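# Roll the paper-laden cart through the door into the yellow bay

## Task

Move the utility cart from this room through the self-closing door into the other room and park it in the yellow bay, with all four of its wheels inside the tape and none resting on the tape. The case of copy paper must finish in the cart's top tray, with no part of it hanging past the tray's edges. The door must be closed at the end. Either robot or both may work on it. Any robot that falls over or is left leaning counts as a failure.

## Robot and tools

Robots: r1 and r2 are identical Hello Robot Stretch 4 units. Each has an omni-wheel base, a lift riding up a mast, and one arm that telescopes forward and ends in a wrist (yaw, pitch, roll) and a two-finger gripper. Height about 1.6 m; the base rim lies within 0.23 m of the base origin. Each robot reports in its own frames, so only camera images, lidar_m and wrist_depth_mm reveal where the robots sit relative to each other. Two robots shoving each other hard ends the scene as a failure; a gripper clamping the other robot's fingers counts as such a shove. Bases in contact press hard after only millimetres more travel. Equal base commands can differ by up to about 3 cm per metre between robots, which matters if both hold one load.

Frames: base frame has its origin on the floor below the base centre, x ahead, y to the left, z up, in metres; hand_pose (a point between open fingertips, approximate) is given in it. The odometry frame is the base frame as it was when the scene began; base_odometry counts wheel rotation only (slip included), heading in rad, left positive, -3.142 to 3.142. If turned_by_wheels and turned_by_imu disagree by over about 0.1 rad across one move, the base likely slipped or struck something. base_tilt is in degrees, forward and right positive, with a fixed bias up to about 3.

move: one action per call. Arguments are "r1", "r2" (each optional, each a separate object for that robot), "cameras" and "blocking", which must be false. A robot's object holds "base", "joints" or both, plus optional "speeds", "pace", "contact_limits"; or "end_of_arm": "enable_torque" alone to revive limp wrist or gripper motors. "base" is an offset from where the base last reported itself: {"translate_m": d} straight, forward positive, -2 to 2 m; {"strafe_m": d} sideways, left positive, -2 to 2 m; {"rotate_rad": d} turn in place, counter-clockwise positive, -3.2 to 3.2. Only translate_m and strafe_m may be combined (a straight diagonal). "joints" are absolute targets by name: lift_m 0 to 1.2; arm_m 0 to 0.55; wrist_yaw_rad -1.134 to 4.276 (0 ahead, left positive, 3.14 folded back); wrist_pitch_rad -1.117 to 4.259 (0 level, 1.57 pointing down); wrist_roll_rad -1.117 to 4.259 (clockwise seen from behind positive); gripper_m -0.038 to 0.141 fingertip gap, error up to 0.015. Out-of-range joint targets are clipped to the limit; other bad values are refused; unknown keys make the call invalid. "pace" is "slow", "default", "fast" or "max" (base 0.1/0.3/0.4/0.6 m/s; lifting high caps base speed). "speeds" sets per-joint top speeds (not gripper_m). "contact_limits" take 0 to 1 (default 0.5) only for arm_m, lift_m, translate_m, strafe_m, rotate_rad, written beside that command; a base limit persists until the next action naming base. Even at 0 the arm needs a firm push to stop. Robots named in one call start together; a new move only replaces targets it names. Moves cut off at 14 s (time_out).

Results: each robot's state; "move: r1 done; r2 ..." summarises outcomes. base_status and joint_status: "moving", "done", "off_target", "contact_stop" (held back, goes slack), "time_out", "limit_stop_at_own_body", "limit_stop_at_tilt" (lean over 6 degrees; goes slack), "torque_fault" (wrist or gripper limp until enable_torque). on_its_own lists uncommanded behaviour. Robots under "as last shown" were not commanded. lidar_m: 12 distances in metres, 30-degree sectors, first straight ahead, counter-clockwise (4th left, 7th behind, 10th right); "-" means nothing seen or under 0.25 m. wrist_depth_mm: 7x7 grid of depths, 100 to 2000 mm. motor_effort in percent (peak in brackets); servo_current in mA. The first result showing an uncommanded stop, or any refused call, cancels later move, wait and finished_scene calls in that reply. The world keeps running while you compose replies.

wait: "seconds" 0 to 10, optional "cameras"; returns early once a running move settles. wait(0) reports "earlier move".
stop: brakes all running motions on both robots; optional "cameras"; also re-brakes slack wheels.
zoom_image: "camera" and "region" [x0, y0, x1, y1] pixels, top-left origin, at most 504 square, from the newest image.
finished_scene: "scene" number; ends the scene irreversibly; the goal must hold afterward without the robots.
Cameras: r1_head_camera, r1_head_left_camera, r1_head_right_camera, r1_wrist_camera, the r2_ equivalents, or "all".

Gripping: close to more than 0.015 below the object's width (about 0.06 below resists tugs); -0.02 or less to close behind a bar or handle. Open before twisting if clamped on a thin rim.

Avoid: self-collision (gripper over base with low lift, awkward tilt-up plus roll or yaw); driving or turning with over 1 kg held and arm_m above 0.2; strong pushes with a raised gripper; drops, slams, hard hits on fixed or heavy things, and things falling far. Keep lift_m's contact limit at 0.15 or more for 1 kg, 0.3 or more for 2 kg. A loose object may occasionally get nudged.

Each tool is called after ">>>" by a JSON object that holds its "method" and its "body", one argument or row to a line.

## Session

>>> {"method": "move", "body": {

}}

Scene clock: 0.00 s.
r1.base_odometry: x=+0.000 y=+0.000 heading=+0.000
r1.turned_by_wheels: +0.000
r1.turned_by_imu: +0.000
r1.base_tilt: forward=-1.6 right=+1.3
r1.lidar_m: 1.92 2.25 3.81 1.93 0.97 0.84 0.83 0.93 0.77 0.76 0.93 1.59
r1.base_status: not commanded
r1.joint_positions: lift_m=+0.127 arm_m=+0.000 wrist_yaw_rad=+3.089 wrist_pitch_rad=+0.002 wrist_roll_rad=+0.000 gripper_m=+0.056
r1.joint_status: not commanded
r1.measured_speeds: all 0
r1.motor_effort: lift_m=+20 arm_m=-4 wheel_0=+0 wheel_1=+1 wheel_2=+1
r1.servo_current: wrist_yaw_rad=39 wrist_pitch_rad=46 wrist_roll_rad=65 gripper_m=39
r1.hand_pose: x=-0.1125 y=+0.1024 z=+0.3046 quat_wxyz=(+0.026, -0.001, +0.000, +1.000) (m; r1's base frame)
r1.wrist_depth_mm: 137 138 - - - - - / 113 139 - - - - - / 117 140 224 - - - - / 137 161 - - - - - / - - - - - - - / - - 191 - 187 - - / 842 759 750 788 788 732 768
r2.base_odometry: x=+0.000 y=+0.000 heading=+0.000
r2.turned_by_wheels: +0.000
r2.turned_by_imu: +0.000
r2.base_tilt: forward=-0.6 right=+0.1
r2.lidar_m: 2.02 1.45 1.40 1.49 2.01 2.22 2.34 3.17 1.60 3.62 2.59 2.46
r2.base_status: not commanded
r2.joint_positions: lift_m=+0.295 arm_m=+0.000 wrist_yaw_rad=+3.133 wrist_pitch_rad=+0.002 wrist_roll_rad=+0.000 gripper_m=+0.056
r2.joint_status: not commanded
r2.measured_speeds: all 0
r2.motor_effort: lift_m=+18 arm_m=-4 wheel_0=+0 wheel_1=-1 wheel_2=+0
r2.servo_current: wrist_yaw_rad=46 wrist_pitch_rad=39 wrist_roll_rad=46 gripper_m=59
r2.hand_pose: x=-0.1167 y=+0.0898 z=+0.4727 quat_wxyz=(+0.004, -0.001, +0.000, +1.000) (m; r2's base frame)
r2.wrist_depth_mm: - 140 - - - - - / - 126 150 - - - - / - 130 185 - - - - / 144 143 272 - - - - / 229 - - - - - - / 226 1576 196 1576 190 1618 1464 / 226 1060 1138 - - 1025 1060
pictures: r1_head_camera, r1_head_left_camera, r1_head_right_camera, r1_wrist_camera, r2_head_camera, r2_head_left_camera, r2_head_right_camera, r2_wrist_camera
Images, in order (width x height): r1_head_camera 420x560, r1_head_left_camera 420x672, r1_head_right_camera 420x672, r1_wrist_camera 616x392, r2_head_camera 420x560, r2_head_left_camera 420x672, r2_head_right_camera 420x672, r2_wrist_camera 616x392.

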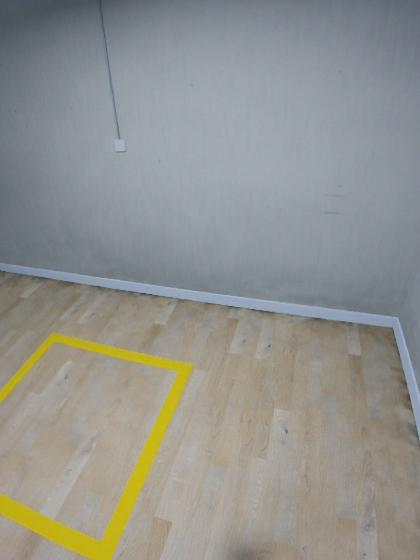

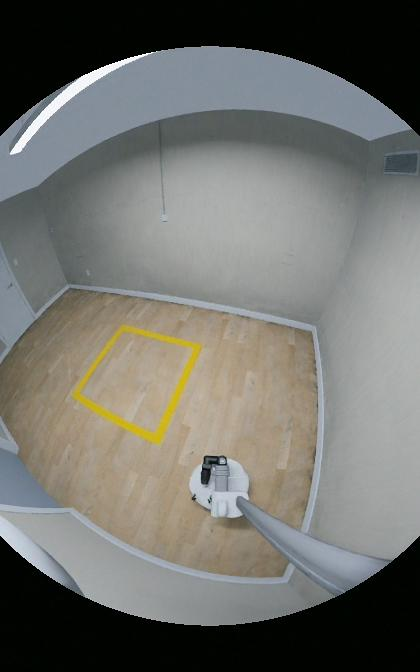

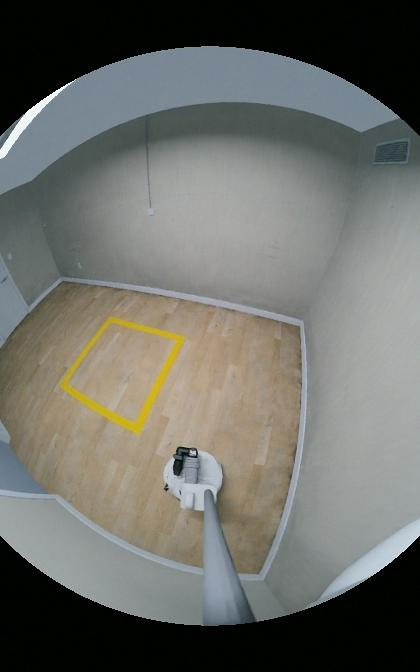

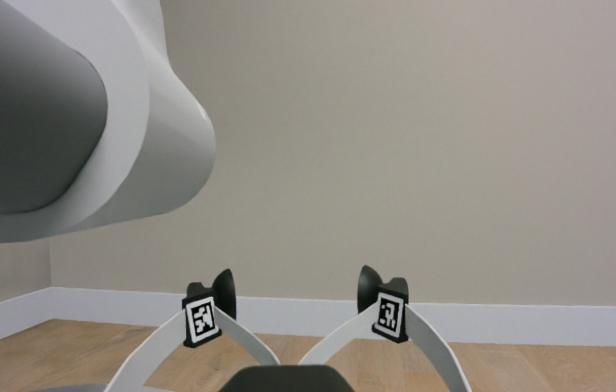

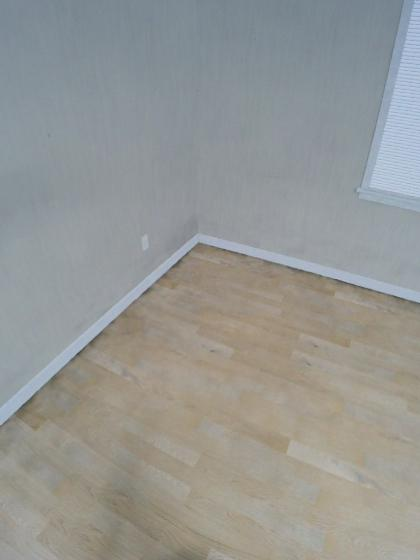

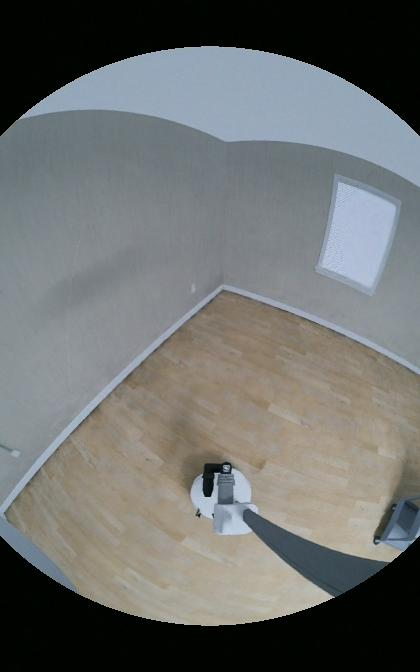

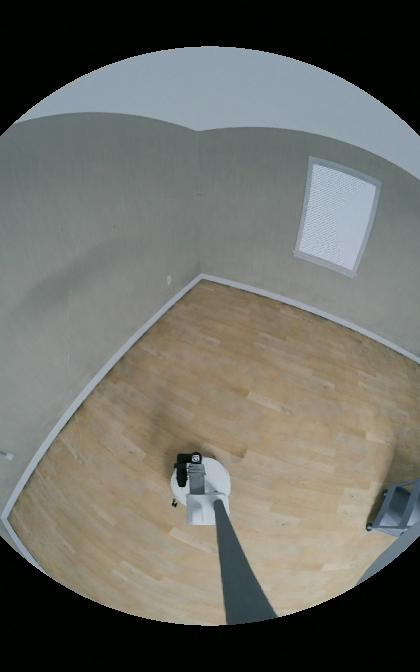

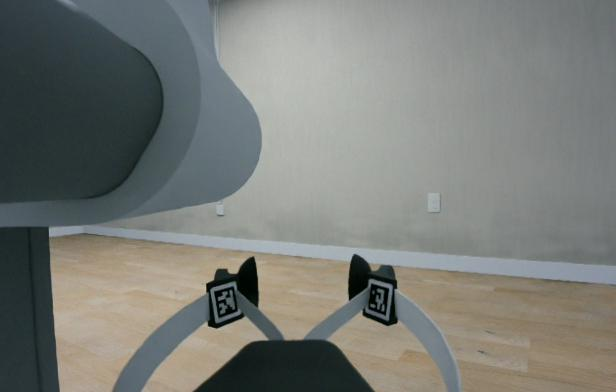

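>>> {"method": "move", "body": {
  "blocking": false,
  "r1": {"base":{"rotate_rad":1.3}},
  "r2": {"base":{"rotate_rad":-1.4}}
}}

>>> {"method": "wait", "body": {
  "seconds": 3
}}

>>> {"method": "wait", "body": {
  "seconds": 0.5,
  "cameras": ["r1_head_camera","r1_head_left_camera","r1_head_right_camera","r2_head_camera","r2_head_left_camera","r2_head_right_camera"]
}}

Scene clock: 4.40 s.
move: r1 moving; r2 moving
r1.base_odometry: x=+0.000 y=+0.000 heading=+0.252
r1.turned_by_wheels: +0.252
r1.turned_by_imu: +0.252
r1.base_tilt: forward=-1.6 right=+1.2
r1.lidar_m: 1.98 2.71 3.66 1.25 0.89 0.80 0.87 0.80 0.77 0.82 1.11 1.92
r1.base_status: rotate_rad moving
r1.joint_positions: lift_m=+0.127 arm_m=+0.000 wrist_yaw_rad=+3.089 wrist_pitch_rad=+0.002 wrist_roll_rad=+0.000 gripper_m=+0.056
r1.joint_status: not commanded
r1.measured_speeds: translate_m=-0.001 strafe_m=-0.001 rotate_rad=+0.980 lift_m=+0.000 arm_m=+0.000 wrist_yaw_rad=+0.000 wrist_pitch_rad=+0.000 wrist_roll_rad=+0.000
r1.motor_effort: lift_m=+20(20) arm_m=-4(4) wheel_0=-8(9) wheel_1=-6(9) wheel_2=-7(7)
r1.servo_current: wrist_yaw_rad=59(59) wrist_pitch_rad=39(46) wrist_roll_rad=46(59) gripper_m=39(39)
r1.hand_pose: x=-0.1125 y=+0.1024 z=+0.3046 quat_wxyz=(+0.026, -0.001, +0.000, +1.000) (m; r1's base frame)
r1.wrist_depth_mm: 136 138 - - - - - / 113 139 - - - - - / 114 140 226 - - - - / 137 160 - - - - - / - - - - - - - / - 1060 190 - 187 - - / 778 750 750 798 750 699 732
r2.base_odometry: x=+0.000 y=+0.000 heading=-0.252
r2.turned_by_wheels: -0.252
r2.turned_by_imu: -0.244
r2.base_tilt: forward=-0.7 right=+0.1
r2.lidar_m: 2.52 1.62 1.40 1.40 1.67 2.23 2.24 2.64 1.59 1.63 2.93 2.49
r2.base_status: rotate_rad moving
r2.joint_positions: lift_m=+0.295 arm_m=+0.000 wrist_yaw_rad=+3.133 wrist_pitch_rad=+0.002 wrist_roll_rad=+0.000 gripper_m=+0.056
r2.joint_status: not commanded
r2.measured_speeds: translate_m=+0.000 strafe_m=+0.000 rotate_rad=-0.974 lift_m=+0.000 arm_m=+0.000 wrist_yaw_rad=+0.000 wrist_pitch_rad=+0.000 wrist_roll_rad=+0.000
r2.motor_effort: lift_m=+18(18) arm_m=-4(4) wheel_0=+8(9) wheel_1=+8(10) wheel_2=+9(11)
r2.servo_current: wrist_yaw_rad=33(52) wrist_pitch_rad=39(46) wrist_roll_rad=52(52) gripper_m=39(59)
r2.hand_pose: x=-0.1167 y=+0.0898 z=+0.4727 quat_wxyz=(+0.004, -0.001, +0.000, +1.000) (m; r2's base frame)
r2.wrist_depth_mm: - 141 - - - - - / - 127 150 - - - - / - 130 184 - - - - / 144 143 272 - - - - / 229 - - - - - - / 227 1576 196 1576 190 1661 1464 / 226 1060 1138 - - 1060 1060
pictures: none

Scene clock: 5.80 s.
earlier move: r1 done; r2 moving
r1.base_odometry: x=+0.000 y=+0.000 heading=+1.300
r1.turned_by_wheels: +1.048
r1.turned_by_imu: +1.053
r1.base_tilt: forward=-1.6 right=+1.3
r1.lidar_m: 3.79 1.23 0.89 0.83 0.88 0.82 0.77 0.81 1.10 1.93 2.00 2.67
r1.base_status: done
r1.joint_positions: lift_m=+0.127 arm_m=+0.000 wrist_yaw_rad=+3.089 wrist_pitch_rad=+0.002 wrist_roll_rad=+0.000 gripper_m=+0.056
r1.joint_status: not commanded
r1.measured_speeds: all 0
r1.motor_effort: lift_m=+20(20) arm_m=-4(4) wheel_0=-4(10) wheel_1=-1(9) wheel_2=-1(8)
r1.servo_current: wrist_yaw_rad=52(65) wrist_pitch_rad=46(52) wrist_roll_rad=59(65) gripper_m=39(46)
r1.hand_pose: x=-0.1125 y=+0.1024 z=+0.3046 quat_wxyz=(+0.026, -0.001, +0.000, +1.000) (m; r1's base frame)
r1.wrist_depth_mm: 136 138 - - - - - / 113 139 - - - - - / 118 140 229 - - - - / 137 162 - - - - - / - - - - - - - / - - 191 - 187 - - / 788 707 750 143 778 768 809
r2.base_odometry: x=+0.000 y=+0.000 heading=-1.399
r2.turned_by_wheels: -1.148
r2.turned_by_imu: -1.117
r2.base_tilt: forward=-0.6 right=+0.0
r2.lidar_m: 3.07 2.50 2.49 1.73 1.44 1.41 1.58 2.22 2.23 2.50 2.04 1.60
r2.base_status: rotate_rad moving
r2.joint_positions: lift_m=+0.295 arm_m=+0.000 wrist_yaw_rad=+3.133 wrist_pitch_rad=+0.002 wrist_roll_rad=+0.000 gripper_m=+0.056
r2.joint_status: not commanded
r2.measured_speeds: all 0
r2.motor_effort: lift_m=+18(18) arm_m=-4(4) wheel_0=+2(11) wheel_1=+3(11) wheel_2=+4(11)
r2.servo_current: wrist_yaw_rad=39(59) wrist_pitch_rad=46(46) wrist_roll_rad=39(52) gripper_m=46(59)
r2.hand_pose: x=-0.1167 y=+0.0898 z=+0.4727 quat_wxyz=(+0.004, -0.001, +0.000, +1.000) (m; r2's base frame)
r2.wrist_depth_mm: - 140 - - - - - / - 126 151 - - - - / - 129 185 - - - - / 144 143 264 - - - - / 229 - - - - - - / 227 1576 196 1464 190 - - / 226 1078 1138 - - 1042 1008
wait: 1.40 of 3 s (r1 has come to rest)
pictures: none

Scene clock: 5.87 s.
earlier move: r2 done
r1.base_odometry: x=+0.000 y=+0.000 heading=+1.300
r1.turned_by_wheels: +0.000
r1.turned_by_imu: +0.000
r1.base_tilt: forward=-1.6 right=+1.3
r1.lidar_m: 3.80 1.25 0.88 0.84 0.88 0.81 0.78 0.81 1.10 1.93 1.98 2.69
r1.base_status: done
r1.joint_positions: lift_m=+0.127 arm_m=+0.000 wrist_yaw_rad=+3.089 wrist_pitch_rad=+0.002 wrist_roll_rad=+0.000 gripper_m=+0.056
r1.joint_status: not commanded
r1.measured_speeds: all 0
r1.motor_effort: lift_m=+20(20) arm_m=-4(4) wheel_0=-3(10) wheel_1=-1(9) wheel_2=-1(8)
r1.servo_current: wrist_yaw_rad=52(65) wrist_pitch_rad=39(52) wrist_roll_rad=46(65) gripper_m=39(46)
r1.hand_pose: x=-0.1125 y=+0.1024 z=+0.3046 quat_wxyz=(+0.026, -0.001, +0.000, +1.000) (m; r1's base frame)
r1.wrist_depth_mm: 136 139 - - - - - / 113 139 - - - - - / 118 140 229 - - - - / 137 162 - - - - - / - - - - - - - / - - 190 - 188 - - / 788 707 759 143 809 778 809
r2.base_odometry: x=+0.000 y=+0.000 heading=-1.399
r2.turned_by_wheels: +0.000
r2.turned_by_imu: +0.000
r2.base_tilt: forward=-0.7 right=+0.0
r2.lidar_m: 3.04 2.51 2.49 1.74 1.42 1.38 1.61 2.23 2.23 2.47 2.02 1.62
r2.base_status: done
r2.joint_positions: lift_m=+0.295 arm_m=+0.000 wrist_yaw_rad=+3.133 wrist_pitch_rad=+0.002 wrist_roll_rad=+0.000 gripper_m=+0.056
r2.joint_status: not commanded
r2.measured_speeds: all 0
r2.motor_effort: lift_m=+18(18) arm_m=-4(4) wheel_0=+2(11) wheel_1=+4(11) wheel_2=+4(11)
r2.servo_current: wrist_yaw_rad=39(59) wrist_pitch_rad=39(46) wrist_roll_rad=52(52) gripper_m=46(59)
r2.hand_pose: x=-0.1167 y=+0.0898 z=+0.4727 quat_wxyz=(+0.004, -0.001, +0.000, +1.000) (m; r2's base frame)
r2.wrist_depth_mm: - 141 - - - - - / - 126 150 - - - - / - 129 185 - - - - / 144 143 263 - - - - / 230 - - - - - - / 228 1576 196 1430 190 - - / 226 1060 1138 - - 1060 1025
wait: 0.07 of 0.5 s (r2 has come to rest)
pictures: r1_head_camera, r1_head_left_camera, r1_head_right_camera, r2_head_camera, r2_head_left_camera, r2_head_right_camera
Images, in order (width x height): r1_head_camera 420x560, r1_head_left_camera 420x672, r1_head_right_camera 420x672, r2_head_camera 420x560, r2_head_left_camera 420x672, r2_head_right_camera 420x672.

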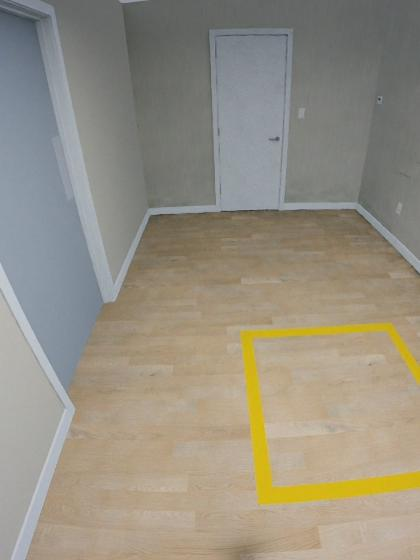

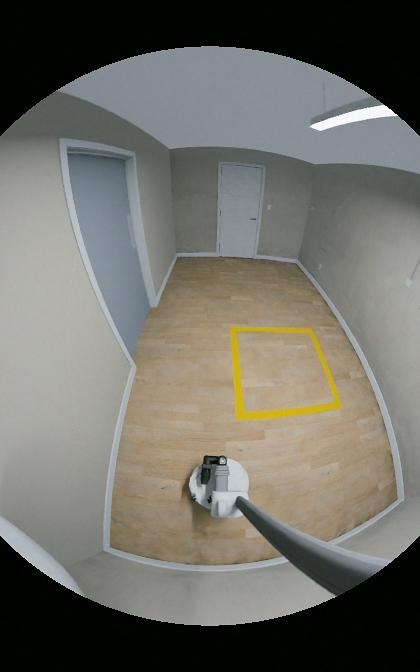

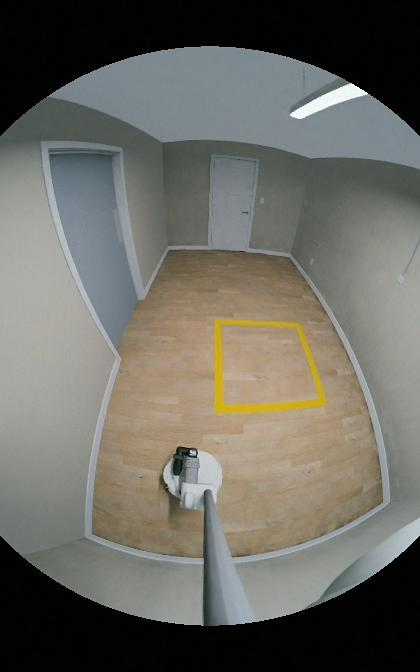

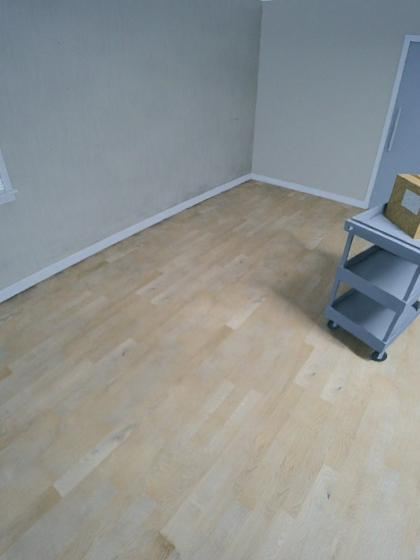

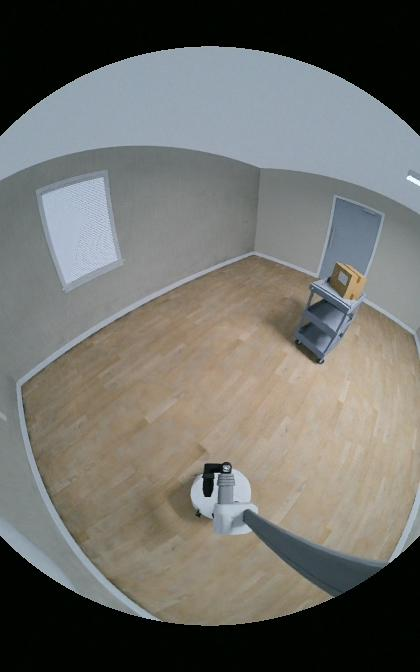

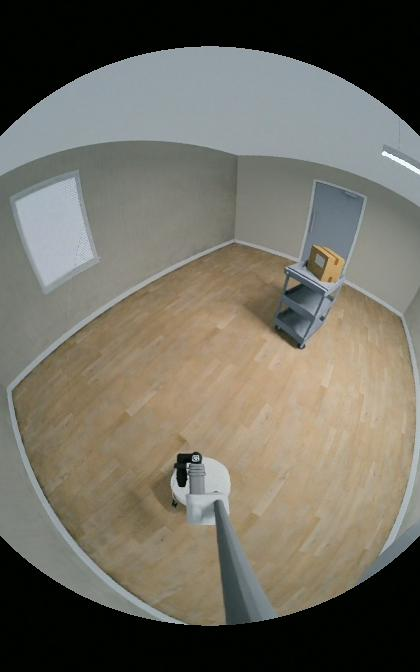

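>>> {"method": "zoom_image", "body": {
  "camera": "r2_head_right_camera",
  "region": [230, 150, 400, 370]
}}

>>> {"method": "zoom_image", "body": {
  "camera": "r1_head_left_camera",
  "region": [30, 120, 230, 400]
}}

>>> {"method": "zoom_image", "body": {
  "camera": "r2_head_camera",
  "region": [220, 20, 420, 400]
}}

Scaled by 2.291 from the camera's 420x672 image, which has a finer 600x960 frame.

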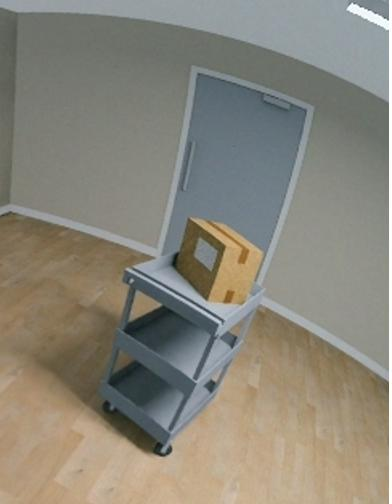

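Scaled by 1.800 from the camera's 420x672 image, which has a finer 600x960 frame.

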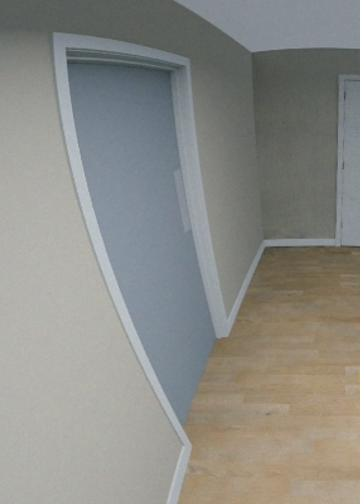

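Scaled by 1.326 from the camera's 420x560 image, which has a finer 1200x1600 frame.

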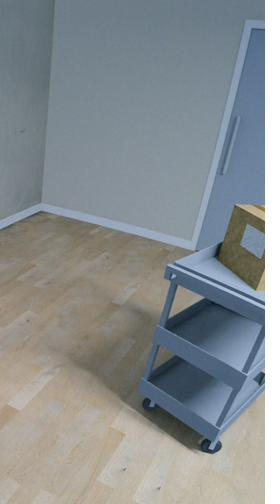

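>>> {"method": "move", "body": {
  "blocking": false,
  "r1": {"base":{"translate_m":0.98}},
  "r2": {"base":{"rotate_rad":-0.45}}
}}

>>> {"method": "wait", "body": {
  "seconds": 4
}}

>>> {"method": "wait", "body": {
  "seconds": 4,
  "cameras": ["r1_head_left_camera","r2_head_camera","r2_head_left_camera","r2_head_right_camera"]
}}

>>> {"method": "zoom_image", "body": {
  "camera": "r2_head_camera",
  "region": [100, 60, 420, 480]
}}

Scene clock: 52.77 s.
move: r1 moving; r2 moving
r1.base_odometry: x=+0.008 y=+0.030 heading=+1.300
r1.turned_by_wheels: +0.000
r1.turned_by_imu: +0.000
r1.base_tilt: forward=-1.6 right=+1.2
r1.lidar_m: 3.79 1.28 0.88 0.84 0.88 0.86 0.79 0.83 1.17 1.91 1.98 2.67
r1.base_status: translate_m moving
r1.joint_positions: lift_m=+0.127 arm_m=+0.000 wrist_yaw_rad=+3.089 wrist_pitch_rad=+0.002 wrist_roll_rad=+0.000 gripper_m=+0.056
r1.joint_status: not commanded
r1.measured_speeds: translate_m=+0.122 strafe_m=+0.000 rotate_rad=+0.000 lift_m=+0.000 arm_m=+0.000 wrist_yaw_rad=+0.000 wrist_pitch_rad=+0.000 wrist_roll_rad=+0.000
r1.motor_effort: lift_m=+20(20) arm_m=-4(4) wheel_0=+8(8) wheel_1=+5(7) wheel_2=-8(9)
r1.servo_current: wrist_yaw_rad=52(52) wrist_pitch_rad=33(46) wrist_roll_rad=46(65) gripper_m=39(46)
r1.hand_pose: x=-0.1125 y=+0.1024 z=+0.3046 quat_wxyz=(+0.026, -0.001, +0.000, +1.000) (m; r1's base frame)
r1.wrist_depth_mm: 136 139 - - - - - / 113 139 - - - - - / 117 140 224 - - - - / 137 163 - - - - - / - - - - - - - / - - 190 - 187 - - / 788 750 750 798 778 768 809
r2.base_odometry: x=+0.000 y=+0.000 heading=-1.650
r2.turned_by_wheels: -0.251
r2.turned_by_imu: -0.243
r2.base_tilt: forward=-0.7 right=+0.0
r2.lidar_m: 1.77 2.67 2.50 2.18 1.48 1.38 1.45 1.91 2.20 2.28 2.95 1.62
r2.base_status: rotate_rad moving
r2.joint_positions: lift_m=+0.295 arm_m=+0.000 wrist_yaw_rad=+3.133 wrist_pitch_rad=+0.002 wrist_roll_rad=+0.000 gripper_m=+0.056
r2.joint_status: not commanded
r2.measured_speeds: translate_m=-0.001 strafe_m=+0.000 rotate_rad=-0.939 lift_m=+0.000 arm_m=+0.000 wrist_yaw_rad=+0.000 wrist_pitch_rad=+0.000 wrist_roll_rad=+0.000
r2.motor_effort: lift_m=+18(18) arm_m=-4(4) wheel_0=+2(10) wheel_1=+7(10) wheel_2=+9(11)
r2.servo_current: wrist_yaw_rad=46(59) wrist_pitch_rad=46(46) wrist_roll_rad=39(59) gripper_m=46(52)
r2.hand_pose: x=-0.1167 y=+0.0898 z=+0.4727 quat_wxyz=(+0.004, -0.001, +0.000, +1.000) (m; r2's base frame)
r2.wrist_depth_mm: - 141 - - - - - / - 126 142 - - - - / - 129 185 - - - - / 144 144 226 - - - - / 229 - - - - - - / 227 1537 196 1308 190 - - / 226 1060 1160 - - 1042 1078
pictures: none

Scene clock: 53.50 s.
earlier move: r1 moving; r2 done
r1.base_odometry: x=+0.051 y=+0.184 heading=+1.300
r1.turned_by_wheels: +0.000
r1.turned_by_imu: +0.000
r1.base_tilt: forward=-1.6 right=+1.3
r1.lidar_m: 3.74 1.41 0.90 0.83 0.88 1.03 0.95 1.00 1.38 1.92 1.98 2.69
r1.base_status: translate_m moving
r1.joint_positions: lift_m=+0.127 arm_m=+0.000 wrist_yaw_rad=+3.089 wrist_pitch_rad=+0.002 wrist_roll_rad=+0.000 gripper_m=+0.056
r1.joint_status: not commanded
r1.measured_speeds: translate_m=+0.302 strafe_m=-0.001 rotate_rad=-0.001 lift_m=+0.000 arm_m=+0.000 wrist_yaw_rad=+0.000 wrist_pitch_rad=+0.000 wrist_roll_rad=+0.000
r1.motor_effort: lift_m=+20(20) arm_m=-4(4) wheel_0=+6(9) wheel_1=+5(7) wheel_2=-9(10)
r1.servo_current: wrist_yaw_rad=39(65) wrist_pitch_rad=39(52) wrist_roll_rad=46(65) gripper_m=33(46)
r1.hand_pose: x=-0.1125 y=+0.1024 z=+0.3046 quat_wxyz=(+0.026, -0.001, +0.000, +1.000) (m; r1's base frame)
r1.wrist_depth_mm: 137 138 - - - - - / 112 139 - - - - - / 116 140 224 - - - - / 137 159 - - - - - / - - - - - - - / - - 190 1078 188 1060 946 / 854 750 759 798 798 778 820
r2.base_odometry: x=+0.000 y=+0.000 heading=-1.848
r2.turned_by_wheels: -0.198
r2.turned_by_imu: -0.193
r2.base_tilt: forward=-0.7 right=+0.1
r2.lidar_m: 1.61 2.93 2.50 2.51 1.62 1.41 1.42 1.65 2.23 2.23 2.58 1.63
r2.base_status: done
r2.joint_positions: lift_m=+0.295 arm_m=+0.000 wrist_yaw_rad=+3.133 wrist_pitch_rad=+0.002 wrist_roll_rad=+0.000 gripper_m=+0.056
r2.joint_status: not commanded
r2.measured_speeds: all 0
r2.motor_effort: lift_m=+18(18) arm_m=-4(4) wheel_0=+3(10) wheel_1=+4(10) wheel_2=+4(11)
r2.servo_current: wrist_yaw_rad=52(59) wrist_pitch_rad=46(46) wrist_roll_rad=46(59) gripper_m=52(52)
r2.hand_pose: x=-0.1167 y=+0.0898 z=+0.4727 quat_wxyz=(+0.004, -0.001, +0.000, +1.000) (m; r2's base frame)
r2.wrist_depth_mm: - 141 - - - - - / - 126 142 - - - - / - 129 185 - - - - / 144 143 206 - - - - / 219 - - - - - - / 227 1537 192 1308 190 - - / 226 1060 1160 - - 1025 1060
wait: 0.73 of 4 s (r2 has come to rest)
pictures: none

Scene clock: 57.03 s.
earlier move: r1 done
r1.base_odometry: x=+0.262 y=+0.944 heading=+1.300
r1.turned_by_wheels: +0.000
r1.turned_by_imu: +0.001
r1.base_tilt: forward=-1.6 right=+1.3
r1.lidar_m: 2.95 1.43 1.00 0.86 0.91 1.19 1.74 1.83 2.01 1.88 1.96 2.64
r1.base_status: done
r1.joint_positions: lift_m=+0.127 arm_m=+0.000 wrist_yaw_rad=+3.089 wrist_pitch_rad=+0.002 wrist_roll_rad=+0.000 gripper_m=+0.056
r1.joint_status: not commanded
r1.measured_speeds: all 0
r1.motor_effort: lift_m=+20(20) arm_m=-4(4) wheel_0=+3(9) wheel_1=+1(7) wheel_2=+1(10)
r1.servo_current: wrist_yaw_rad=33(72) wrist_pitch_rad=46(52) wrist_roll_rad=59(65) gripper_m=39(52)
r1.hand_pose: x=-0.1125 y=+0.1024 z=+0.3046 quat_wxyz=(+0.026, -0.001, +0.000, +1.000) (m; r1's base frame)
r1.wrist_depth_mm: 136 138 - - - - - / 113 139 - - - - - / 118 139 229 - - - - / 137 162 - - - - - / 1708 - - - 1863 - - / 1205 1205 194 1160 188 1118 960 / 842 741 759 809 798 788 809
r2.base_odometry: x=+0.000 y=+0.000 heading=-1.848
r2.turned_by_wheels: +0.000
r2.turned_by_imu: +0.000
r2.base_tilt: forward=-0.7 right=+0.1
r2.lidar_m: 1.62 2.93 2.49 2.51 1.65 1.41 1.41 1.66 2.22 2.22 2.59 1.61
r2.base_status: done
r2.joint_positions: lift_m=+0.295 arm_m=+0.000 wrist_yaw_rad=+3.133 wrist_pitch_rad=+0.002 wrist_roll_rad=+0.000 gripper_m=+0.056
r2.joint_status: not commanded
r2.measured_speeds: all 0
r2.motor_effort: lift_m=+18(18) arm_m=-4(4) wheel_0=+3(10) wheel_1=+4(10) wheel_2=+5(11)
r2.servo_current: wrist_yaw_rad=46(65) wrist_pitch_rad=39(46) wrist_roll_rad=39(59) gripper_m=52(52)
r2.hand_pose: x=-0.1167 y=+0.0898 z=+0.4727 quat_wxyz=(+0.004, -0.001, +0.000, +1.000) (m; r2's base frame)
r2.wrist_depth_mm: - 141 - - - - - / - 126 141 - - - - / - 129 185 - - - - / 144 143 208 - - - - / 220 - - - - - - / 228 1576 192 1281 190 - - / 225 1060 1138 - - 1042 1060
wait: 3.53 of 4 s (r1 has come to rest)
pictures: r1_head_left_camera, r2_head_camera, r2_head_left_camera, r2_head_right_camera
Images, in order (width x height): r1_head_left_camera 420x672, r2_head_camera 420x560, r2_head_left_camera 420x672, r2_head_right_camera 420x672.

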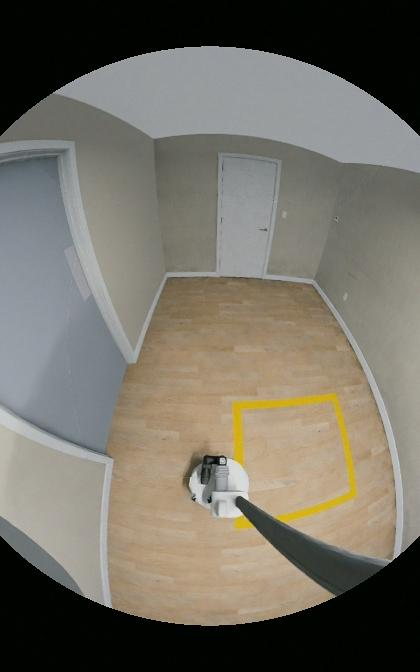

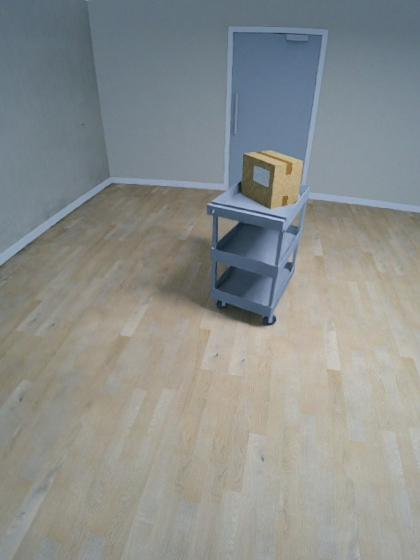

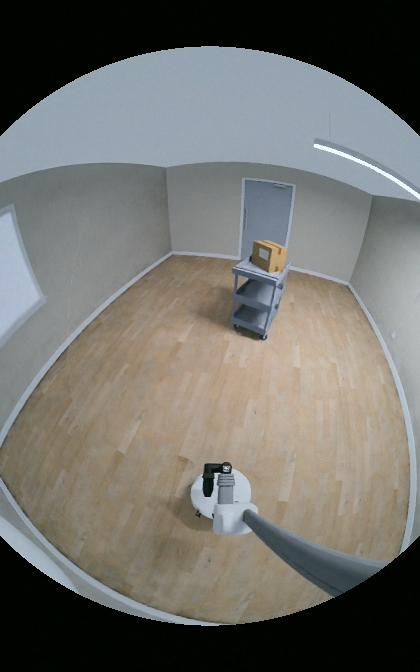

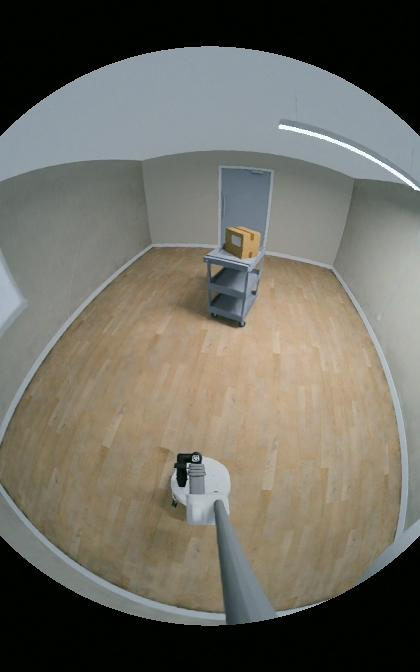

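Scaled by 1.200 from the camera's 420x560 image, which has a finer 1200x1600 frame.

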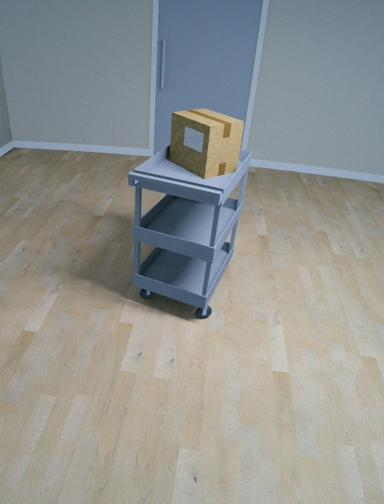

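>>> {"method": "move", "body": {
  "blocking": false,
  "r1": {"base":{"rotate_rad":1.5708}},
  "r2": {"base":{"rotate_rad":-0.17},"joints":{"lift_m":0.9}}
}}

>>> {"method": "wait", "body": {
  "seconds": 4
}}

>>> {"method": "wait", "body": {
  "seconds": 4,
  "cameras": ["r1_head_camera","r1_head_left_camera","r2_head_camera"]
}}

>>> {"method": "zoom_image", "body": {
  "camera": "r2_head_camera",
  "region": [100, 60, 340, 380]
}}

Scene clock: 69.97 s.
move: r1 moving; r2 moving
r1.base_odometry: x=+0.262 y=+0.944 heading=+1.552
r1.turned_by_wheels: +0.252
r1.turned_by_imu: +0.252
r1.base_tilt: forward=-1.6 right=+1.3
r1.lidar_m: 1.92 1.15 0.88 0.86 0.98 1.65 1.74 2.02 1.93 1.92 2.16 2.95
r1.base_status: rotate_rad moving
r1.joint_positions: lift_m=+0.127 arm_m=+0.000 wrist_yaw_rad=+3.089 wrist_pitch_rad=+0.002 wrist_roll_rad=+0.000 gripper_m=+0.056
r1.joint_status: not commanded
r1.measured_speeds: translate_m=-0.001 strafe_m=-0.001 rotate_rad=+0.979 lift_m=+0.000 arm_m=+0.000 wrist_yaw_rad=+0.000 wrist_pitch_rad=+0.000 wrist_roll_rad=+0.000
r1.motor_effort: lift_m=+20(20) arm_m=-4(4) wheel_0=-8(9) wheel_1=-8(8) wheel_2=-6(7)
r1.servo_current: wrist_yaw_rad=65(65) wrist_pitch_rad=39(52) wrist_roll_rad=52(65) gripper_m=46(46)
r1.hand_pose: x=-0.1125 y=+0.1024 z=+0.3046 quat_wxyz=(+0.026, -0.001, +0.000, +1.000) (m; r1's base frame)
r1.wrist_depth_mm: 136 138 - - - - - / 113 139 - - - - - / 118 139 229 - - - - / 137 162 - - - - - / 1863 1921 - - - - - / 1182 1205 194 1205 187 1160 1118 / 842 759 759 809 788 778 831
r2.base_odometry: x=+0.000 y=+0.000 heading=-2.011
r2.turned_by_wheels: -0.163
r2.turned_by_imu: -0.158
r2.base_tilt: forward=-0.7 right=+0.0
r2.lidar_m: 1.62 3.28 2.57 2.48 1.88 1.46 1.41 1.53 2.24 2.23 2.39 3.55
r2.base_status: rotate_rad moving
r2.joint_positions: lift_m=+0.333 arm_m=+0.000 wrist_yaw_rad=+3.133 wrist_pitch_rad=+0.002 wrist_roll_rad=+0.000 gripper_m=+0.056
r2.joint_status: lift_m moving
r2.measured_speeds: translate_m=+0.000 strafe_m=+0.000 rotate_rad=-0.194 lift_m=+0.146 arm_m=+0.000 wrist_yaw_rad=+0.000 wrist_pitch_rad=+0.000 wrist_roll_rad=+0.000
r2.motor_effort: lift_m=+22(24) arm_m=-4(4) wheel_0=+3(10) wheel_1=+4(9) wheel_2=+4(10)
r2.servo_current: wrist_yaw_rad=52(52) wrist_pitch_rad=39(46) wrist_roll_rad=46(52) gripper_m=46(52)
r2.hand_pose: x=-0.1167 y=+0.0898 z=+0.5103 quat_wxyz=(+0.004, -0.001, +0.000, +1.000) (m; r2's base frame)
r2.wrist_depth_mm: - 141 - - - - - / - 126 141 - - - - / - 129 185 - - - - / 144 143 208 - - - - / 219 - - - - - - / 220 1537 191 1397 189 - - / 226 1138 1229 - - 1138 1160
pictures: none

Scene clock: 71.53 s.
earlier move: r1 done; r2 moving
r1.base_odometry: x=+0.262 y=+0.944 heading=+2.870
r1.turned_by_wheels: +1.319
r1.turned_by_imu: +1.326
r1.base_tilt: forward=-1.6 right=+1.3
r1.lidar_m: 0.86 0.88 1.20 1.73 1.80 2.00 1.90 1.98 2.65 2.97 1.42 0.99
r1.base_status: done
r1.joint_positions: lift_m=+0.127 arm_m=+0.000 wrist_yaw_rad=+3.089 wrist_pitch_rad=+0.002 wrist_roll_rad=+0.000 gripper_m=+0.056
r1.joint_status: not commanded
r1.measured_speeds: all 0
r1.motor_effort: lift_m=+20(20) arm_m=-4(4) wheel_0=-3(9) wheel_1=-2(8) wheel_2=+0(8)
r1.servo_current: wrist_yaw_rad=59(72) wrist_pitch_rad=46(52) wrist_roll_rad=46(65) gripper_m=39(52)
r1.hand_pose: x=-0.1125 y=+0.1024 z=+0.3046 quat_wxyz=(+0.026, -0.001, +0.000, +1.000) (m; r1's base frame)
r1.wrist_depth_mm: 136 138 - - - - - / 113 139 - - - - - / 118 140 274 - - - - / 137 161 - - - - - / 1618 - 1921 - - - - / 1205 1205 191 1205 187 1160 1138 / 842 750 750 798 699 778 820
r2.base_odometry: x=+0.000 y=+0.000 heading=-2.017
r2.turned_by_wheels: -0.006
r2.turned_by_imu: -0.006
r2.base_tilt: forward=-0.7 right=+0.0
r2.lidar_m: 1.59 3.30 2.54 2.48 1.88 1.45 1.39 1.53 2.20 2.21 2.37 3.49
r2.base_status: done
r2.joint_positions: lift_m=+0.765 arm_m=+0.000 wrist_yaw_rad=+3.133 wrist_pitch_rad=+0.002 wrist_roll_rad=+0.000 gripper_m=+0.056
r2.joint_status: lift_m moving
r2.measured_speeds: translate_m=+0.000 strafe_m=+0.000 rotate_rad=+0.000 lift_m=+0.290 arm_m=+0.000 wrist_yaw_rad=+0.000 wrist_pitch_rad=+0.000 wrist_roll_rad=+0.000
r2.motor_effort: lift_m=+22(25) arm_m=-4(4) wheel_0=+2(10) wheel_1=+3(9) wheel_2=+4(10)
r2.servo_current: wrist_yaw_rad=52(59) wrist_pitch_rad=39(46) wrist_roll_rad=46(59) gripper_m=52(52)
r2.hand_pose: x=-0.1167 y=+0.0898 z=+0.9430 quat_wxyz=(+0.004, -0.001, +0.000, +1.000) (m; r2's base frame)
r2.wrist_depth_mm: - 140 - - - - - / - 126 141 - - - - / - 129 184 - - - - / 144 143 207 - - - - / 219 - - - - - - / 220 - 190 - 187 - - / 225 - - - - - -
wait: 1.57 of 4 s (r1 has come to rest)
pictures: none

Scene clock: 72.77 s.
earlier move: r2 done
r1.base_odometry: x=+0.262 y=+0.944 heading=+2.870
r1.turned_by_wheels: +0.000
r1.turned_by_imu: +0.000
r1.base_tilt: forward=-1.6 right=+1.3
r1.lidar_m: 0.85 0.89 1.21 1.74 1.81 2.00 1.89 1.99 2.66 2.96 1.41 0.99
r1.base_status: done
r1.joint_positions: lift_m=+0.127 arm_m=+0.000 wrist_yaw_rad=+3.089 wrist_pitch_rad=+0.002 wrist_roll_rad=+0.000 gripper_m=+0.056
r1.joint_status: not commanded
r1.measured_speeds: all 0
r1.motor_effort: lift_m=+20(20) arm_m=-4(4) wheel_0=-3(9) wheel_1=-2(8) wheel_2=+0(8)
r1.servo_current: wrist_yaw_rad=46(72) wrist_pitch_rad=39(52) wrist_roll_rad=65(65) gripper_m=39(52)
r1.hand_pose: x=-0.1125 y=+0.1024 z=+0.3046 quat_wxyz=(+0.026, -0.001, +0.000, +1.000) (m; r1's base frame)
r1.wrist_depth_mm: 136 138 - - - - - / 113 139 - - - - - / 118 140 273 - - - - / 137 162 - - - - - / 1661 - 1921 - - - - / 1160 1182 191 1205 188 1160 1138 / 831 750 750 809 691 788 820
r2.base_odometry: x=+0.000 y=+0.000 heading=-2.017
r2.turned_by_wheels: +0.000
r2.turned_by_imu: +0.000
r2.base_tilt: forward=-0.7 right=+0.1
r2.lidar_m: 1.60 3.28 2.55 2.49 1.89 1.44 1.42 1.52 2.24 2.22 2.39 3.52
r2.base_status: done
r2.joint_positions: lift_m=+0.900 arm_m=+0.000 wrist_yaw_rad=+3.133 wrist_pitch_rad=+0.002 wrist_roll_rad=+0.000 gripper_m=+0.056
r2.joint_status: all done
r2.measured_speeds: all 0
r2.motor_effort: lift_m=+21(25) arm_m=-4(4) wheel_0=+3(10) wheel_1=+3(9) wheel_2=+4(10)
r2.servo_current: wrist_yaw_rad=46(59) wrist_pitch_rad=46(46) wrist_roll_rad=59(59) gripper_m=46(59)
r2.hand_pose: x=-0.1167 y=+0.0898 z=+1.0775 quat_wxyz=(+0.004, -0.001, +0.000, +1.000) (m; r2's base frame)
r2.wrist_depth_mm: - 140 - - - - - / - 126 141 - - - - / - 129 185 - - - - / 144 143 218 - - - - / 220 - - - - - - / 220 - 190 - 187 - - / 224 - - - - - -
wait: 1.23 of 4 s (r2 has come to rest)
pictures: r1_head_camera, r1_head_left_camera, r2_head_camera
Images, in order (width x height): r1_head_camera 420x560, r1_head_left_camera 420x672, r2_head_camera 420x560.

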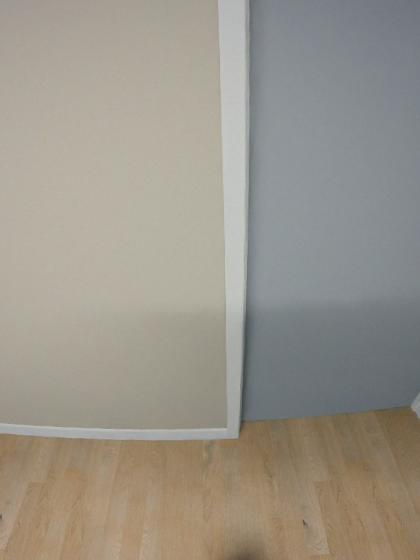

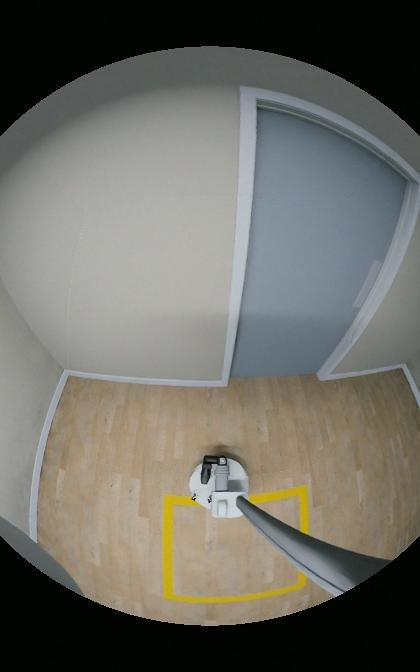

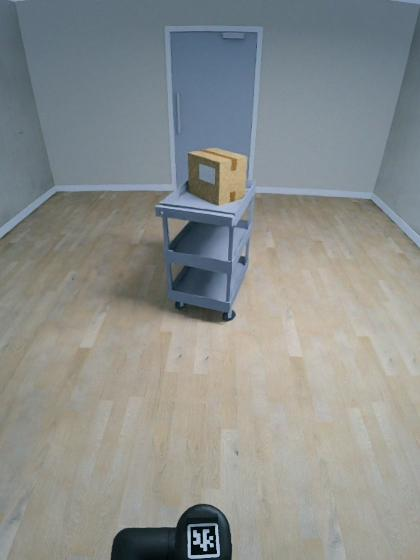

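Scaled by 1.575 from the camera's 420x560 image, which has a finer 1200x1600 frame.

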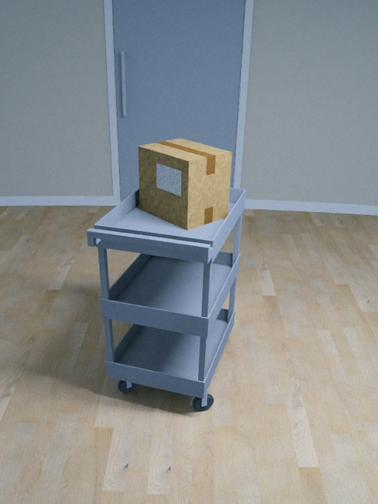

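>>> {"method": "move", "body": {
  "blocking": false,
  "r1": {"base":{"strafe_m":-0.55}},
  "r2": {"base":{"translate_m":0.75}}
}}

>>> {"method": "wait", "body": {
  "seconds": 5
}}

>>> {"method": "wait", "body": {
  "seconds": 4,
  "cameras": ["r1_head_camera","r1_head_left_camera","r2_head_camera","r2_head_right_camera"]
}}

>>> {"method": "zoom_image", "body": {
  "camera": "r2_head_camera",
  "region": [80, 60, 340, 400]
}}

Scene clock: 85.60 s.
move: r1 moving; r2 moving
r1.base_odometry: x=+0.272 y=+0.979 heading=+2.870
r1.turned_by_wheels: +0.000
r1.turned_by_imu: +0.000
r1.base_tilt: forward=-1.6 right=+1.2
r1.lidar_m: 0.85 0.89 1.20 1.77 1.86 2.00 1.90 2.01 2.61 2.93 1.39 1.00
r1.base_status: strafe_m moving
r1.joint_positions: lift_m=+0.127 arm_m=+0.000 wrist_yaw_rad=+3.089 wrist_pitch_rad=+0.002 wrist_roll_rad=+0.000 gripper_m=+0.056
r1.joint_status: not commanded
r1.measured_speeds: translate_m=+0.000 strafe_m=-0.139 rotate_rad=+0.000 lift_m=+0.000 arm_m=+0.000 wrist_yaw_rad=+0.000 wrist_pitch_rad=+0.000 wrist_roll_rad=+0.000
r1.motor_effort: lift_m=+20(20) arm_m=-4(4) wheel_0=+9(10) wheel_1=-10(10) wheel_2=+0(1)
r1.servo_current: wrist_yaw_rad=65(65) wrist_pitch_rad=46(46) wrist_roll_rad=46(59) gripper_m=39(52)
r1.hand_pose: x=-0.1125 y=+0.1024 z=+0.3046 quat_wxyz=(+0.026, -0.001, +0.000, +1.000) (m; r1's base frame)
r1.wrist_depth_mm: 136 139 - - - - - / 113 139 - - - - - / 118 140 272 - - - - / 137 162 - - - - - / 1661 - 1983 - - - - / 1205 1182 191 1182 188 1160 1138 / 831 750 750 798 707 788 820
r2.base_odometry: x=-0.013 y=-0.028 heading=-2.017
r2.turned_by_wheels: +0.000
r2.turned_by_imu: +0.001
r2.base_tilt: forward=-0.7 right=+0.0
r2.lidar_m: 1.59 3.31 2.55 2.48 1.92 1.47 1.44 1.53 2.24 2.22 2.38 3.52
r2.base_status: translate_m moving
r2.joint_positions: lift_m=+0.900 arm_m=+0.000 wrist_yaw_rad=+3.133 wrist_pitch_rad=+0.002 wrist_roll_rad=+0.000 gripper_m=+0.056
r2.joint_status: not commanded
r2.measured_speeds: translate_m=+0.122 strafe_m=+0.002 rotate_rad=+0.000 lift_m=+0.000 arm_m=+0.000 wrist_yaw_rad=+0.000 wrist_pitch_rad=+0.000 wrist_roll_rad=+0.000
r2.motor_effort: lift_m=+21(21) arm_m=-4(4) wheel_0=+6(10) wheel_1=+7(8) wheel_2=-12(13)
r2.servo_current: wrist_yaw_rad=39(52) wrist_pitch_rad=39(46) wrist_roll_rad=52(59) gripper_m=46(59)
r2.hand_pose: x=-0.1167 y=+0.0898 z=+1.0775 quat_wxyz=(+0.004, -0.001, +0.000, +1.000) (m; r2's base frame)
r2.wrist_depth_mm: - 140 - - - - - / - 125 147 - - - - / - 129 190 - - - - / 144 144 213 - - - - / 220 - - - - - - / 219 - 189 - 188 - - / 223 - - - - - -
pictures: none

Scene clock: 88.27 s.
earlier move: r1 done; r2 moving
r1.base_odometry: x=+0.410 y=+1.474 heading=+2.871
r1.turned_by_wheels: +0.000
r1.turned_by_imu: -0.003
r1.base_tilt: forward=-1.6 right=+1.3
r1.lidar_m: 0.96 1.00 1.25 2.29 2.37 1.97 1.87 1.96 2.54 2.41 1.34 1.05
r1.base_status: done
r1.joint_positions: lift_m=+0.127 arm_m=+0.000 wrist_yaw_rad=+3.089 wrist_pitch_rad=+0.002 wrist_roll_rad=+0.000 gripper_m=+0.056
r1.joint_status: not commanded
r1.measured_speeds: all 0
r1.motor_effort: lift_m=+20(20) arm_m=-4(4) wheel_0=+1(13) wheel_1=+1(10) wheel_2=+0(2)
r1.servo_current: wrist_yaw_rad=52(72) wrist_pitch_rad=46(52) wrist_roll_rad=39(72) gripper_m=33(52)
r1.hand_pose: x=-0.1125 y=+0.1024 z=+0.3046 quat_wxyz=(+0.026, -0.001, +0.000, +1.000) (m; r1's base frame)
r1.wrist_depth_mm: 136 138 - - - - - / 112 139 - - - - - / 116 139 259 - - - - / 137 159 - - - - - / 1661 - 1921 - - - - / 1205 1229 194 1182 188 1160 1229 / 842 750 750 809 798 768 820
r2.base_odometry: x=-0.309 y=-0.645 heading=-2.017
r2.turned_by_wheels: +0.000
r2.turned_by_imu: +0.001
r2.base_tilt: forward=-0.6 right=+0.1
r2.lidar_m: 0.92 3.20 2.51 2.40 2.61 2.17 2.13 2.26 2.36 2.29 2.44 1.26
r2.base_status: translate_m moving
r2.joint_positions: lift_m=+0.900 arm_m=+0.000 wrist_yaw_rad=+3.133 wrist_pitch_rad=+0.002 wrist_roll_rad=+0.000 gripper_m=+0.056
r2.joint_status: not commanded
r2.measured_speeds: translate_m=+0.139 strafe_m=+0.001 rotate_rad=+0.005 lift_m=+0.000 arm_m=+0.000 wrist_yaw_rad=+0.000 wrist_pitch_rad=+0.000 wrist_roll_rad=+0.000
r2.motor_effort: lift_m=+21(21) arm_m=-4(4) wheel_0=+2(10) wheel_1=+3(9) wheel_2=-4(14)
r2.servo_current: wrist_yaw_rad=46(59) wrist_pitch_rad=39(52) wrist_roll_rad=65(65) gripper_m=52(59)
r2.hand_pose: x=-0.1167 y=+0.0898 z=+1.0775 quat_wxyz=(+0.004, -0.001, +0.000, +1.000) (m; r2's base frame)
r2.wrist_depth_mm: - 141 - - - - - / - 126 150 - - - - / - 129 185 - - - - / 144 143 272 - - - - / 229 - - - - - - / 227 - 196 - 191 - - / 226 - - - - - -
wait: 2.67 of 5 s (r1 has come to rest)
pictures: none

Scene clock: 89.10 s.
earlier move: r2 done
r1.base_odometry: x=+0.410 y=+1.474 heading=+2.871
r1.turned_by_wheels: +0.000
r1.turned_by_imu: +0.000
r1.base_tilt: forward=-1.5 right=+1.3
r1.lidar_m: 0.97 0.99 1.25 2.29 2.36 1.99 1.87 1.96 2.55 2.41 1.34 1.03
r1.base_status: done
r1.joint_positions: lift_m=+0.127 arm_m=+0.000 wrist_yaw_rad=+3.089 wrist_pitch_rad=+0.002 wrist_roll_rad=+0.000 gripper_m=+0.056
r1.joint_status: not commanded
r1.measured_speeds: all 0
r1.motor_effort: lift_m=+20(20) arm_m=-4(4) wheel_0=+1(13) wheel_1=+1(10) wheel_2=+0(2)
r1.servo_current: wrist_yaw_rad=52(72) wrist_pitch_rad=39(52) wrist_roll_rad=33(72) gripper_m=39(52)
r1.hand_pose: x=-0.1125 y=+0.1024 z=+0.3046 quat_wxyz=(+0.026, -0.001, +0.000, +1.000) (m; r1's base frame)
r1.wrist_depth_mm: 136 138 - - - - - / 112 139 - - - - - / 116 139 259 - - - - / 136 158 - - - - - / 1661 - 1983 - - - - / 1160 1205 193 1182 188 1160 1229 / 854 759 750 778 778 768 831
r2.base_odometry: x=-0.324 y=-0.676 heading=-2.017
r2.turned_by_wheels: +0.000
r2.turned_by_imu: +0.000
r2.base_tilt: forward=-0.6 right=+0.1
r2.lidar_m: 0.86 3.21 2.51 2.42 2.64 2.21 2.17 2.29 2.31 2.29 2.46 1.13
r2.base_status: done
r2.joint_positions: lift_m=+0.900 arm_m=+0.000 wrist_yaw_rad=+3.133 wrist_pitch_rad=+0.002 wrist_roll_rad=+0.000 gripper_m=+0.056
r2.joint_status: not commanded
r2.measured_speeds: all 0
r2.motor_effort: lift_m=+21(21) arm_m=-4(4) wheel_0=+2(10) wheel_1=+4(9) wheel_2=-2(14)
r2.servo_current: wrist_yaw_rad=46(59) wrist_pitch_rad=39(52) wrist_roll_rad=46(65) gripper_m=52(59)
r2.hand_pose: x=-0.1167 y=+0.0898 z=+1.0775 quat_wxyz=(+0.004, -0.001, +0.000, +1.000) (m; r2's base frame)
r2.wrist_depth_mm: - 141 - - - - - / - 126 151 - - - - / - 129 185 - - - - / 144 143 264 - - - - / 229 - - - - - - / 228 - 196 - 191 - - / 226 - - - - - -
wait: 0.83 of 4 s (r2 has come to rest)
pictures: r1_head_camera, r1_head_left_camera, r2_head_camera, r2_head_right_camera
Images, in order (width x height): r1_head_camera 420x560, r1_head_left_camera 420x672, r2_head_camera 420x560, r2_head_right_camera 420x672.

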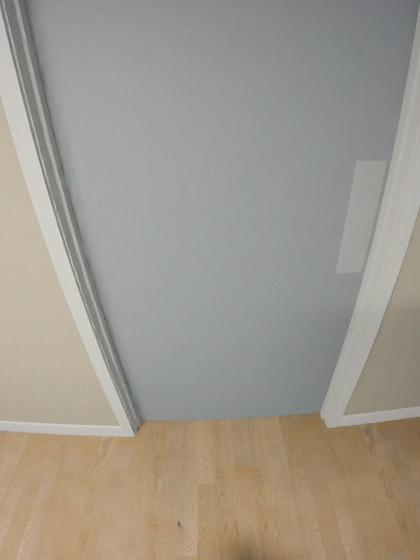

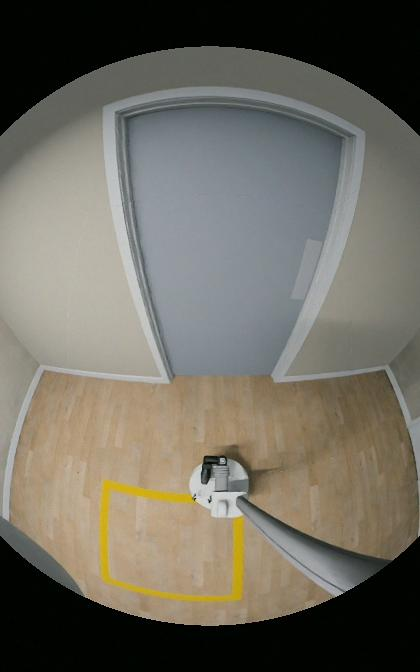

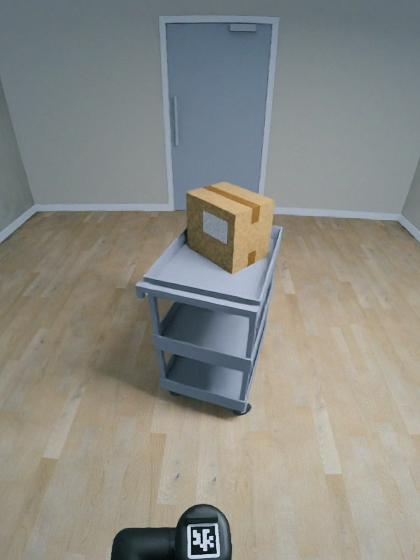

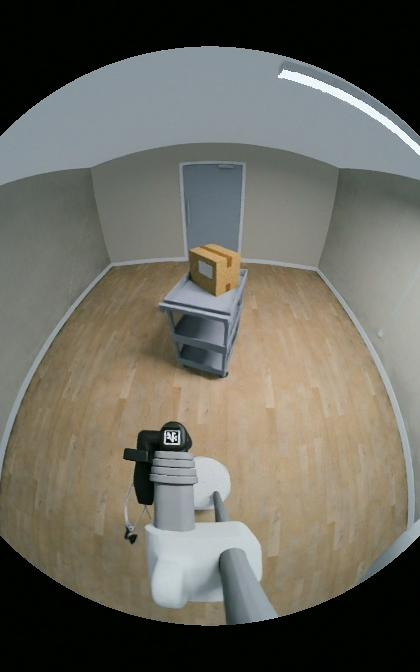

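Scaled by 1.482 from the camera's 420x560 image, which has a finer 1200x1600 frame.

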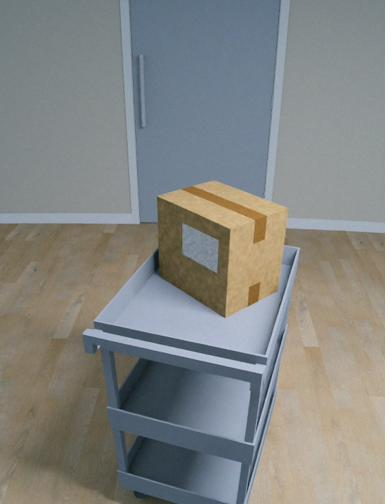

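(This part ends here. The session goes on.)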